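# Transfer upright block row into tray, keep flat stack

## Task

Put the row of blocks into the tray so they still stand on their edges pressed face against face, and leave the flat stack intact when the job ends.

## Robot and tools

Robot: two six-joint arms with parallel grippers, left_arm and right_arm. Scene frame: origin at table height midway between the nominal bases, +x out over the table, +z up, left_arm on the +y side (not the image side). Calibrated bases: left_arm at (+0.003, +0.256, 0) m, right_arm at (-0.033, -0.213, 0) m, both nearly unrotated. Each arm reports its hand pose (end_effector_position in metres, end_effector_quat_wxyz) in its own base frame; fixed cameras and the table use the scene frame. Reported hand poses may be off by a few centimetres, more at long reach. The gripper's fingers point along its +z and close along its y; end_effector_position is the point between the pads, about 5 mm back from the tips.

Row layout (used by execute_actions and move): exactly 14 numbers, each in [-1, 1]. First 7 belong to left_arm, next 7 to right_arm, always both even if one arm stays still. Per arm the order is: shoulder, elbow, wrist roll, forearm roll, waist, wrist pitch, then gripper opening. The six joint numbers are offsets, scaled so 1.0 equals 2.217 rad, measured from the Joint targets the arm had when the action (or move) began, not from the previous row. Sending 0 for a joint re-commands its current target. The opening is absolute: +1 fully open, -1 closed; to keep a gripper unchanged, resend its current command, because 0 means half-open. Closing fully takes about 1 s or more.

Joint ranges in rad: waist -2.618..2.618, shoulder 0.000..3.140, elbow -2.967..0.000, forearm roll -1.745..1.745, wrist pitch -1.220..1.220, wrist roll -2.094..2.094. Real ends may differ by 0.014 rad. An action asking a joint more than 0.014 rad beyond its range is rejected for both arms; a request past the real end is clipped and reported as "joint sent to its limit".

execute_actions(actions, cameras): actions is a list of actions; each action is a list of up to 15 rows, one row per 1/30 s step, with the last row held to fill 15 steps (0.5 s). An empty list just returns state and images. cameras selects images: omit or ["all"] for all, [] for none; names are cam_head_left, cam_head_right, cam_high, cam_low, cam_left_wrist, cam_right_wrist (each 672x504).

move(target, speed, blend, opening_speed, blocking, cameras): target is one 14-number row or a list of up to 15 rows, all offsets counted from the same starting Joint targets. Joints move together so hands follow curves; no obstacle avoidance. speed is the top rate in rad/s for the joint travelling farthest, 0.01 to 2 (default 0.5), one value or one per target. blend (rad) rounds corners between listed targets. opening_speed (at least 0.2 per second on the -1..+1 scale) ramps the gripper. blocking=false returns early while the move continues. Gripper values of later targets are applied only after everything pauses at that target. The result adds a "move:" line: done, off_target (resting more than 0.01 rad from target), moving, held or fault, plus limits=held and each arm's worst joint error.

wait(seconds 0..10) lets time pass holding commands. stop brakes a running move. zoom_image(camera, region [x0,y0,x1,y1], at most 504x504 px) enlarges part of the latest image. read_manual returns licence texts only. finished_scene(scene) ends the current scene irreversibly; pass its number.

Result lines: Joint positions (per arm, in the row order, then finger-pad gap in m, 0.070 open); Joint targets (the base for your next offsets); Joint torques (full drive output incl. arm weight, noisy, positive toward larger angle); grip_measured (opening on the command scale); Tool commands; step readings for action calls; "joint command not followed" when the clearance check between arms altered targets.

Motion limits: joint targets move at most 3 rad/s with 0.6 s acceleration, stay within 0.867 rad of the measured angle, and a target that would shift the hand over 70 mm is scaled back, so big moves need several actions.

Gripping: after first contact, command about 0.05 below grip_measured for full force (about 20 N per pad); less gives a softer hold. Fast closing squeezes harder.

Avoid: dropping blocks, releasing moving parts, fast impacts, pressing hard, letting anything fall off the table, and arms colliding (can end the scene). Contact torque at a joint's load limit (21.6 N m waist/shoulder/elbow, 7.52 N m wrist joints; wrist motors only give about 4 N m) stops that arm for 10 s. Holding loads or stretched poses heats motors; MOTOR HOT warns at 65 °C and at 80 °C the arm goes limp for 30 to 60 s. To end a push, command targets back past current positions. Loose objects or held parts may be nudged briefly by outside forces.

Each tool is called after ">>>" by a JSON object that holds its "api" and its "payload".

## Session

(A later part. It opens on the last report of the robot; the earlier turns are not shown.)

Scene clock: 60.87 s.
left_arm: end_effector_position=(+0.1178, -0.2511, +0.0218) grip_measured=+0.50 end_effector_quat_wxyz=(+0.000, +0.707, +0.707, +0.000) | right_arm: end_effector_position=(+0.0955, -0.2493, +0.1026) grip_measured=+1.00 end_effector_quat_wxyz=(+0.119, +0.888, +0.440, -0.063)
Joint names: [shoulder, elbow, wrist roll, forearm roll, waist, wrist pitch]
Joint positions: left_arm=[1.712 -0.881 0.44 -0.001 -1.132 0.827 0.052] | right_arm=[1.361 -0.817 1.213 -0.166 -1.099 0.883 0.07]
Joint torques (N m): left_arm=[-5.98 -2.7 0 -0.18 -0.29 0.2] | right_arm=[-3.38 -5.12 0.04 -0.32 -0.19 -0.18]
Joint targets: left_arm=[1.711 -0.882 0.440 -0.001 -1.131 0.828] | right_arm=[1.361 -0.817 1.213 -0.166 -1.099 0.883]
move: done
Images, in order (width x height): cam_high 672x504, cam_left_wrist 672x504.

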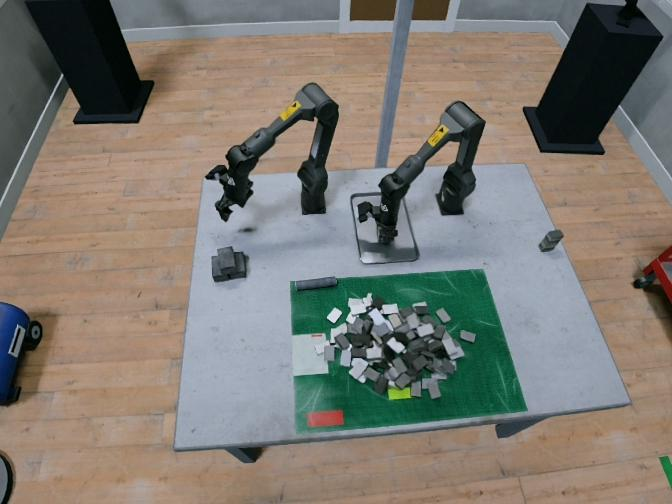

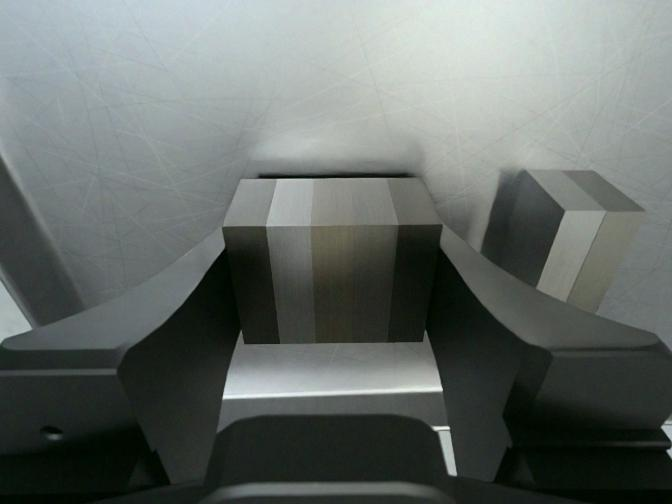

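>>> {"api": "move", "payload": {"target": [0.0079,0.0063,0,0,0,-0.014,0.38,0,0,0,0,0,0,1], "speed": 0.04, "cameras": ["cam_left_wrist"]}}

>>> {"api": "move", "payload": {"target": [0,0,0,0,0,0,0.7,0,0,0,0,0,0,1], "opening_speed": 0.3, "cameras": ["cam_left_wrist"]}}

Scene clock: 62.57 s.
left_arm: end_effector_position=(+0.1179, -0.2513, +0.0146) grip_measured=+0.50 end_effector_quat_wxyz=(+0.000, +0.707, +0.707, +0.000) | right_arm: end_effector_position=(+0.0955, -0.2493, +0.1026) grip_measured=+1.00 end_effector_quat_wxyz=(+0.119, +0.888, +0.440, -0.063)
Joint names: [shoulder, elbow, wrist roll, forearm roll, waist, wrist pitch]
Joint positions: left_arm=[1.729 -0.869 0.44 -0.001 -1.132 0.797 0.052] | right_arm=[1.361 -0.817 1.213 -0.166 -1.099 0.883 0.07]
Joint torques (N m): left_arm=[-5.29 -2.12 0.1 -0.17 -0.67 0.01] | right_arm=[-3.14 -5.1 0.03 -0.31 -0.32 -0.18]
Joint targets: left_arm=[1.729 -0.868 0.440 -0.001 -1.131 0.797] | right_arm=[1.361 -0.817 1.213 -0.166 -1.099 0.883]
move: done
Images, in order (width x height): cam_left_wrist 672x504.

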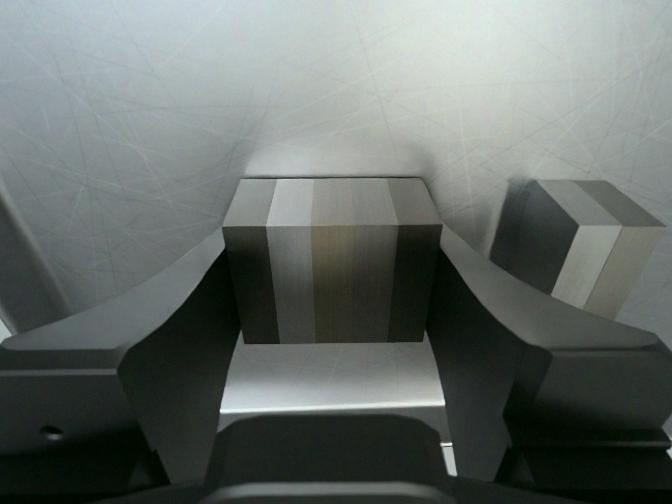

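Scene clock: 63.83 s.
left_arm: end_effector_position=(+0.1179, -0.2513, +0.0146) grip_measured=+0.70 end_effector_quat_wxyz=(+0.000, +0.707, +0.707, +0.000) | right_arm: end_effector_position=(+0.0955, -0.2493, +0.1026) grip_measured=+1.00 end_effector_quat_wxyz=(+0.119, +0.888, +0.440, -0.063)
Joint names: [shoulder, elbow, wrist roll, forearm roll, waist, wrist pitch]
Joint positions: left_arm=[1.729 -0.869 0.44 -0.001 -1.132 0.797 0.06] | right_arm=[1.361 -0.817 1.213 -0.166 -1.099 0.883 0.07]
Joint torques (N m): left_arm=[-4.44 -2.25 0.13 -0.14 -0.62 0.18] | right_arm=[-3.42 -5.09 0.01 -0.33 -0.32 -0.16]
Joint targets: left_arm=[1.729 -0.868 0.440 -0.001 -1.131 0.797] | right_arm=[1.361 -0.817 1.213 -0.166 -1.099 0.883]
move: done
Images, in order (width x height): cam_left_wrist 672x504.

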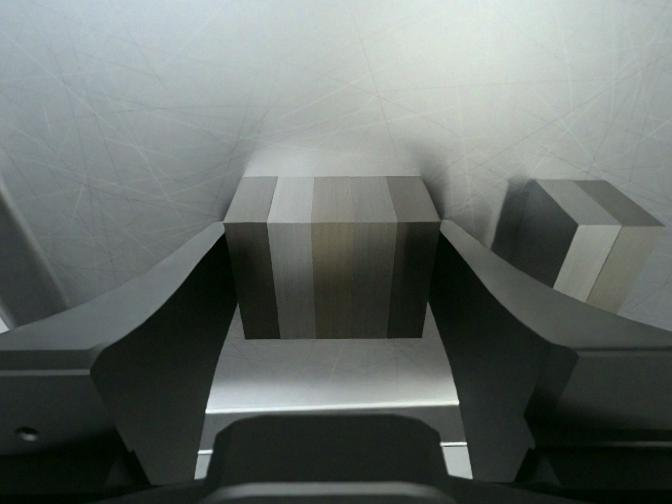

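>>> {"api": "move", "payload": {"target": [[-0.0695,-0.0875,0,0,0,0.157,0.7,0,0,0,0,0,0,1],[-0.1051,-0.0478,-0.841,0.0005,-0.1323,0.1525,0.7,0,0,0,0,0,0,1]], "speed": [0.25,0.7], "blend": 0.04, "cameras": ["cam_left_wrist"]}}

Scene clock: 69.37 s.
left_arm: end_effector_position=(+0.0371, -0.2515, +0.1000) grip_measured=+0.70 end_effector_quat_wxyz=(+0.000, +0.000, +1.000, +0.000) | right_arm: end_effector_position=(+0.0955, -0.2493, +0.1026) grip_measured=+1.00 end_effector_quat_wxyz=(+0.119, +0.888, +0.440, -0.063)
Joint names: [shoulder, elbow, wrist roll, forearm roll, waist, wrist pitch]
Joint positions: left_arm=[1.496 -0.975 -1.425 0 -1.424 1.136 0.06] | right_arm=[1.361 -0.817 1.213 -0.166 -1.099 0.883 0.07]
Joint torques (N m): left_arm=[-4.1 -1.95 0.11 0.02 -0.3 -0.08] | right_arm=[-3.51 -5.18 0.01 -0.37 -0.11 -0.15]
Joint targets: left_arm=[1.496 -0.974 -1.424 0.001 -1.425 1.135] | right_arm=[1.361 -0.817 1.213 -0.166 -1.099 0.883]
move: done
Images, in order (width x height): cam_left_wrist 672x504.

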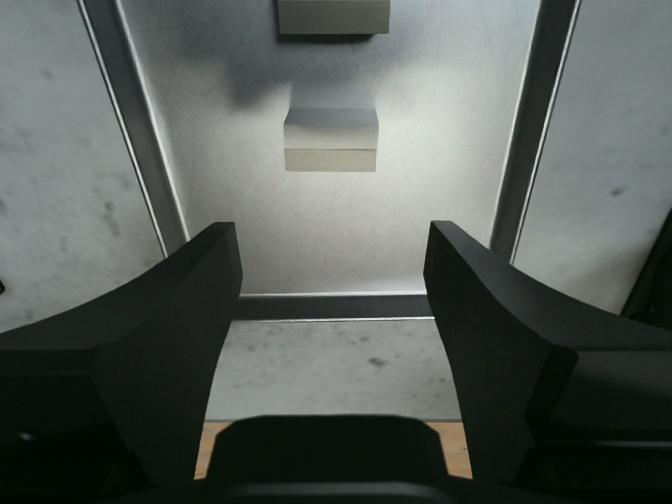

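>>> {"api": "move", "payload": {"target": [0.074,0.0907,0,0,0,-0.1642,0.7,0,0,0,0,0,0,1], "speed": 0.2, "cameras": ["cam_left_wrist"]}}

>>> {"api": "move", "payload": {"target": [0,0,0,0,0,0,0.06,0,0,0,0,0,0,1], "opening_speed": 0.4, "cameras": ["cam_left_wrist"]}}

Scene clock: 71.80 s.
left_arm: end_effector_position=(+0.0371, -0.2511, +0.0142) grip_measured=+0.70 end_effector_quat_wxyz=(+0.000, +0.000, +1.000, +0.000) | right_arm: end_effector_position=(+0.0955, -0.2493, +0.1026) grip_measured=+1.00 end_effector_quat_wxyz=(+0.119, +0.888, +0.440, -0.063)
Joint names: [shoulder, elbow, wrist roll, forearm roll, waist, wrist pitch]
Joint positions: left_arm=[1.661 -0.772 -1.425 0 -1.424 0.77 0.06] | right_arm=[1.361 -0.817 1.213 -0.166 -1.099 0.883 0.07]
Joint torques (N m): left_arm=[-4.46 -1.99 -0.12 -0.03 0.03 0.24] | right_arm=[-3.24 -5.13 0.01 -0.33 -0.37 -0.18]
Joint targets: left_arm=[1.660 -0.773 -1.424 0.001 -1.425 0.771] | right_arm=[1.361 -0.817 1.213 -0.166 -1.099 0.883]
move: done
Images, in order (width x height): cam_left_wrist 672x504.

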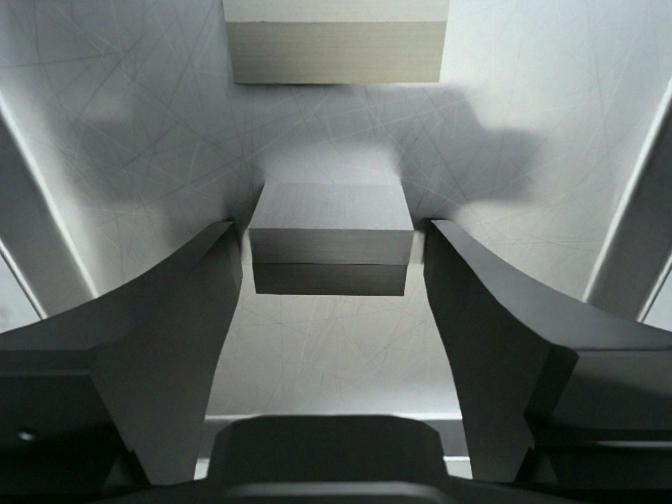

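Scene clock: 73.60 s.
left_arm: end_effector_position=(+0.0371, -0.2511, +0.0144) grip_measured=+0.16 end_effector_quat_wxyz=(+0.000, +0.000, +1.000, +0.001) | right_arm: end_effector_position=(+0.0955, -0.2493, +0.1026) grip_measured=+1.00 end_effector_quat_wxyz=(+0.119, +0.888, +0.440, -0.063)
Joint names: [shoulder, elbow, wrist roll, forearm roll, waist, wrist pitch]
Joint positions: left_arm=[1.661 -0.773 -1.425 0 -1.424 0.772 0.04] | right_arm=[1.361 -0.817 1.213 -0.166 -1.099 0.883 0.07]
Joint torques (N m): left_arm=[-4.49 -2.15 -0.1 -0.07 -0.01 -0.06] | right_arm=[-3.51 -5.17 0 -0.36 -0.44 -0.2]
Joint targets: left_arm=[1.660 -0.773 -1.424 0.001 -1.425 0.771] | right_arm=[1.361 -0.817 1.213 -0.166 -1.099 0.883]
move: done
Images, in order (width x height): cam_left_wrist 672x504.

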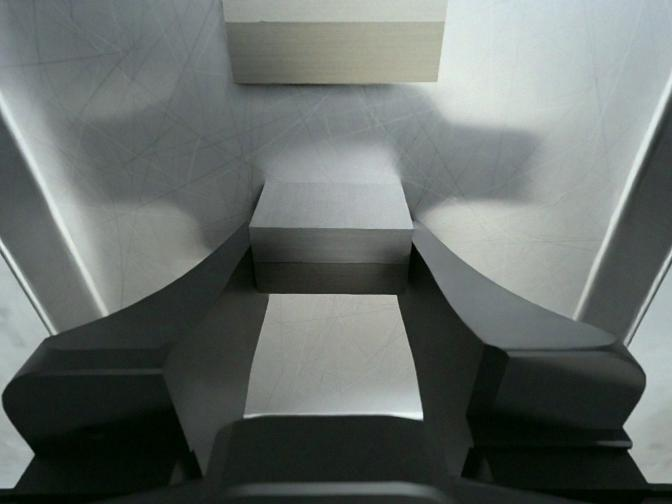

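>>> {"api": "move", "payload": {"target": [0.0093,-0.0122,0.0582,-0.0005,0.0586,0.0032,0.06,0,0,0,0,0,0,1], "speed": 0.08, "cameras": ["cam_left_wrist"]}}

Scene clock: 76.13 s.
left_arm: end_effector_position=(+0.0711, -0.2510, +0.0146) grip_measured=+0.16 end_effector_quat_wxyz=(+0.000, +0.000, +1.000, +0.000) | right_arm: end_effector_position=(+0.0955, -0.2493, +0.1026) grip_measured=+1.00 end_effector_quat_wxyz=(+0.119, +0.888, +0.440, -0.063)
Joint names: [shoulder, elbow, wrist roll, forearm roll, waist, wrist pitch]
Joint positions: left_arm=[1.68 -0.8 -1.295 -0.001 -1.294 0.778 0.04] | right_arm=[1.361 -0.817 1.213 -0.166 -1.099 0.883 0.07]
Joint torques (N m): left_arm=[-2.74 -1.65 -0.1 0.31 0.29 -0.01] | right_arm=[-3.33 -5.27 -0.01 -0.36 -0.15 -0.22]
Joint targets: left_arm=[1.680 -0.800 -1.295 -0.001 -1.295 0.779] | right_arm=[1.361 -0.817 1.213 -0.166 -1.099 0.883]
move: done
Images, in order (width x height): cam_left_wrist 672x504.

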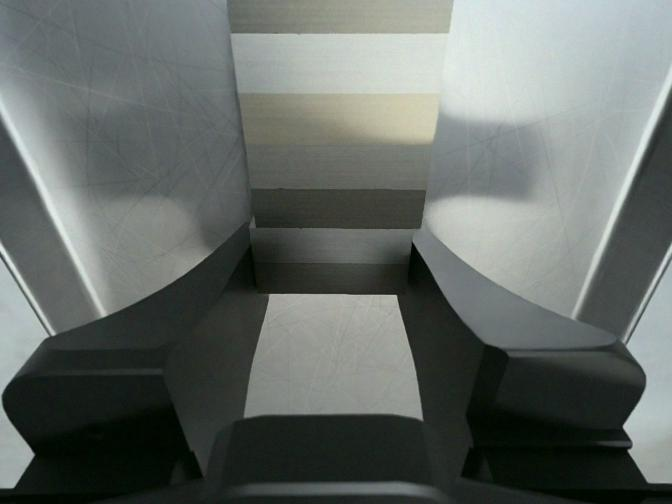

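>>> {"api": "zoom_image", "payload": {"camera": "cam_left_wrist", "region": [220, 150, 440, 310]}}

Scaled by 2.291.

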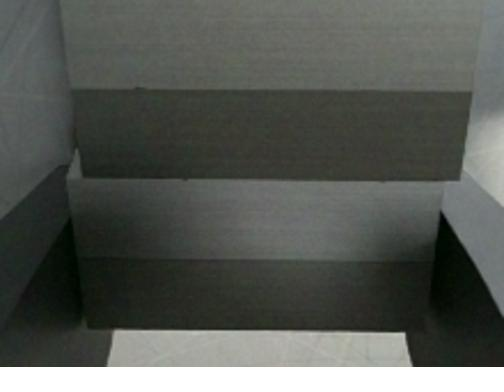

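>>> {"api": "move", "payload": {"target": [0.0004,-0.0005,0.0026,0,0.0026,0.0001,0.06,0,0,0,0,0,0,1], "speed": 0.04, "cameras": ["cam_left_wrist"]}}

>>> {"api": "move", "payload": {"target": [0,0,0,0,0,0,0.6,0,0,0,0,0,0,1], "opening_speed": 0.4, "cameras": ["cam_left_wrist"]}}

>>> {"api": "zoom_image", "payload": {"camera": "cam_left_wrist", "region": [220, 150, 440, 310]}}

Scene clock: 77.63 s.
left_arm: end_effector_position=(+0.0722, -0.2505, +0.0143) grip_measured=+0.16 end_effector_quat_wxyz=(-0.001, -0.001, +1.000, +0.000) | right_arm: end_effector_position=(+0.0955, -0.2493, +0.1026) grip_measured=+1.00 end_effector_quat_wxyz=(+0.119, +0.888, +0.440, -0.063)
Joint names: [shoulder, elbow, wrist roll, forearm roll, waist, wrist pitch]
Joint positions: left_arm=[1.681 -0.8 -1.29 -0.002 -1.289 0.778 0.04] | right_arm=[1.361 -0.817 1.213 -0.166 -1.099 0.883 0.07]
Joint torques (N m): left_arm=[-1.8 -1.39 0.06 0.81 1.49 -0.26] | right_arm=[-3.41 -5.33 0.03 -0.35 -0.42 -0.15]
Joint targets: left_arm=[1.681 -0.801 -1.290 -0.001 -1.289 0.779] | right_arm=[1.361 -0.817 1.213 -0.166 -1.099 0.883]
move: done
Images, in order (width x height): cam_left_wrist 672x504.

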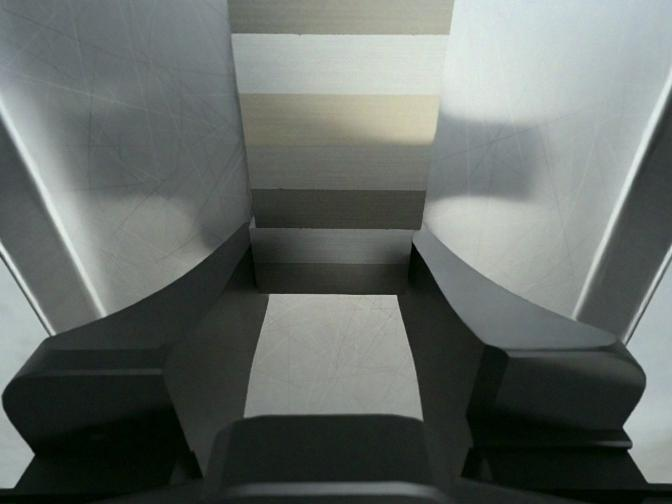

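Scene clock: 79.20 s.
left_arm: end_effector_position=(+0.0726, -0.2507, +0.0143) grip_measured=+0.60 end_effector_quat_wxyz=(+0.000, +0.000, +1.000, +0.000) | right_arm: end_effector_position=(+0.0955, -0.2493, +0.1026) grip_measured=+1.00 end_effector_quat_wxyz=(+0.119, +0.888, +0.440, -0.063)
Joint names: [shoulder, elbow, wrist roll, forearm roll, waist, wrist pitch]
Joint positions: left_arm=[1.682 -0.801 -1.29 0 -1.289 0.778 0.056] | right_arm=[1.361 -0.817 1.213 -0.166 -1.099 0.883 0.07]
Joint torques (N m): left_arm=[-4.79 -1.74 -0.13 -0.12 -0.64 0.23] | right_arm=[-3.4 -5.2 0.01 -0.34 -0.26 -0.17]
Joint targets: left_arm=[1.681 -0.801 -1.290 -0.001 -1.289 0.779] | right_arm=[1.361 -0.817 1.213 -0.166 -1.099 0.883]
move: done
Images, in order (width x height): cam_left_wrist 672x504.

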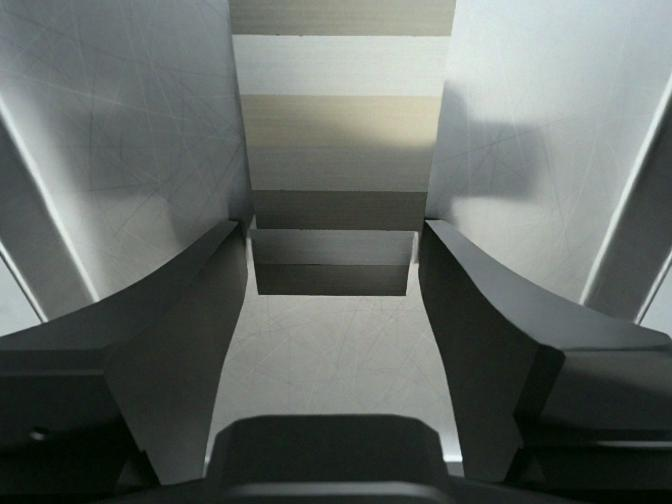

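Scaled by 2.291.

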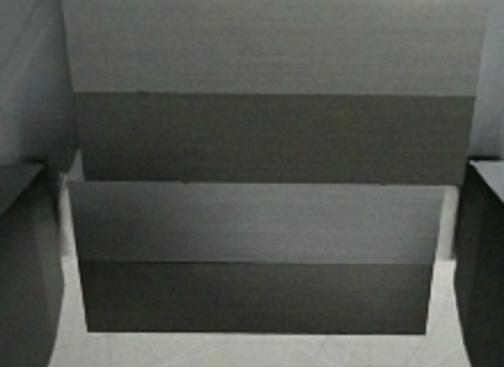

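>>> {"api": "move", "payload": {"target": [-0.0708,-0.0911,0,0,0,0.1619,0.6,0,0,0,0,0,0,1], "speed": 0.25, "cameras": ["cam_left_wrist","cam_high"]}}

>>> {"api": "zoom_image", "payload": {"camera": "cam_left_wrist", "region": [230, 0, 440, 200]}}

>>> {"api": "zoom_image", "payload": {"camera": "cam_high", "region": [340, 180, 430, 270]}}

Scene clock: 81.43 s.
left_arm: end_effector_position=(+0.0730, -0.2518, +0.1001) grip_measured=+0.60 end_effector_quat_wxyz=(+0.000, +0.000, +1.000, +0.000) | right_arm: end_effector_position=(+0.0955, -0.2493, +0.1026) grip_measured=+1.00 end_effector_quat_wxyz=(+0.119, +0.888, +0.440, -0.063)
Joint names: [shoulder, elbow, wrist roll, forearm roll, waist, wrist pitch]
Joint positions: left_arm=[1.523 -1.004 -1.29 0 -1.289 1.138 0.056] | right_arm=[1.361 -0.817 1.213 -0.166 -1.099 0.883 0.07]
Joint torques (N m): left_arm=[-3.33 -2.01 -0.12 -0.1 -0.67 -0.09] | right_arm=[-3.43 -5.14 -0.03 -0.31 -0.02 -0.2]
Joint targets: left_arm=[1.524 -1.003 -1.290 -0.001 -1.289 1.138] | right_arm=[1.361 -0.817 1.213 -0.166 -1.099 0.883]
move: done
Images, in order (width x height): cam_high 672x504, cam_left_wrist 672x504.

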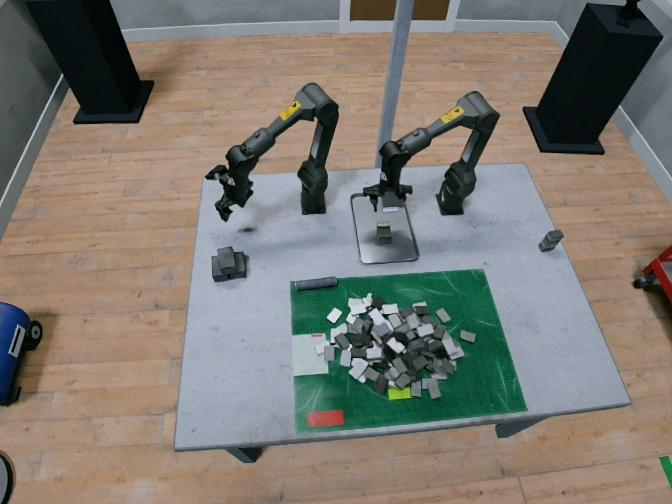

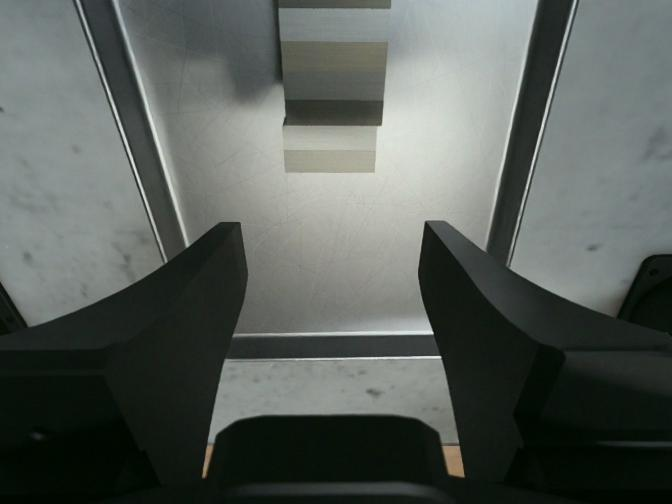

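Scaled by 2.400.

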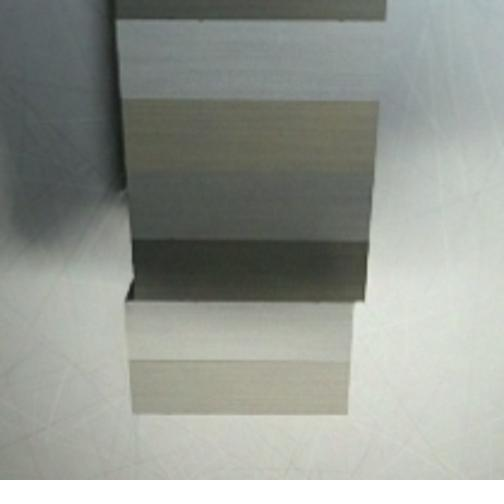

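Scaled by 5.600.

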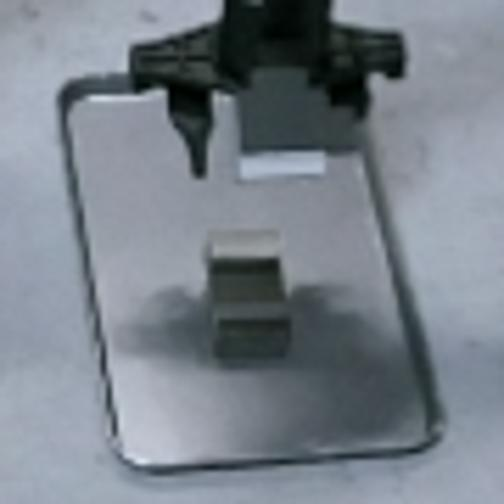

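>>> {"api": "finished_scene", "payload": {"scene": 2}}

The scene is finished: the task was done.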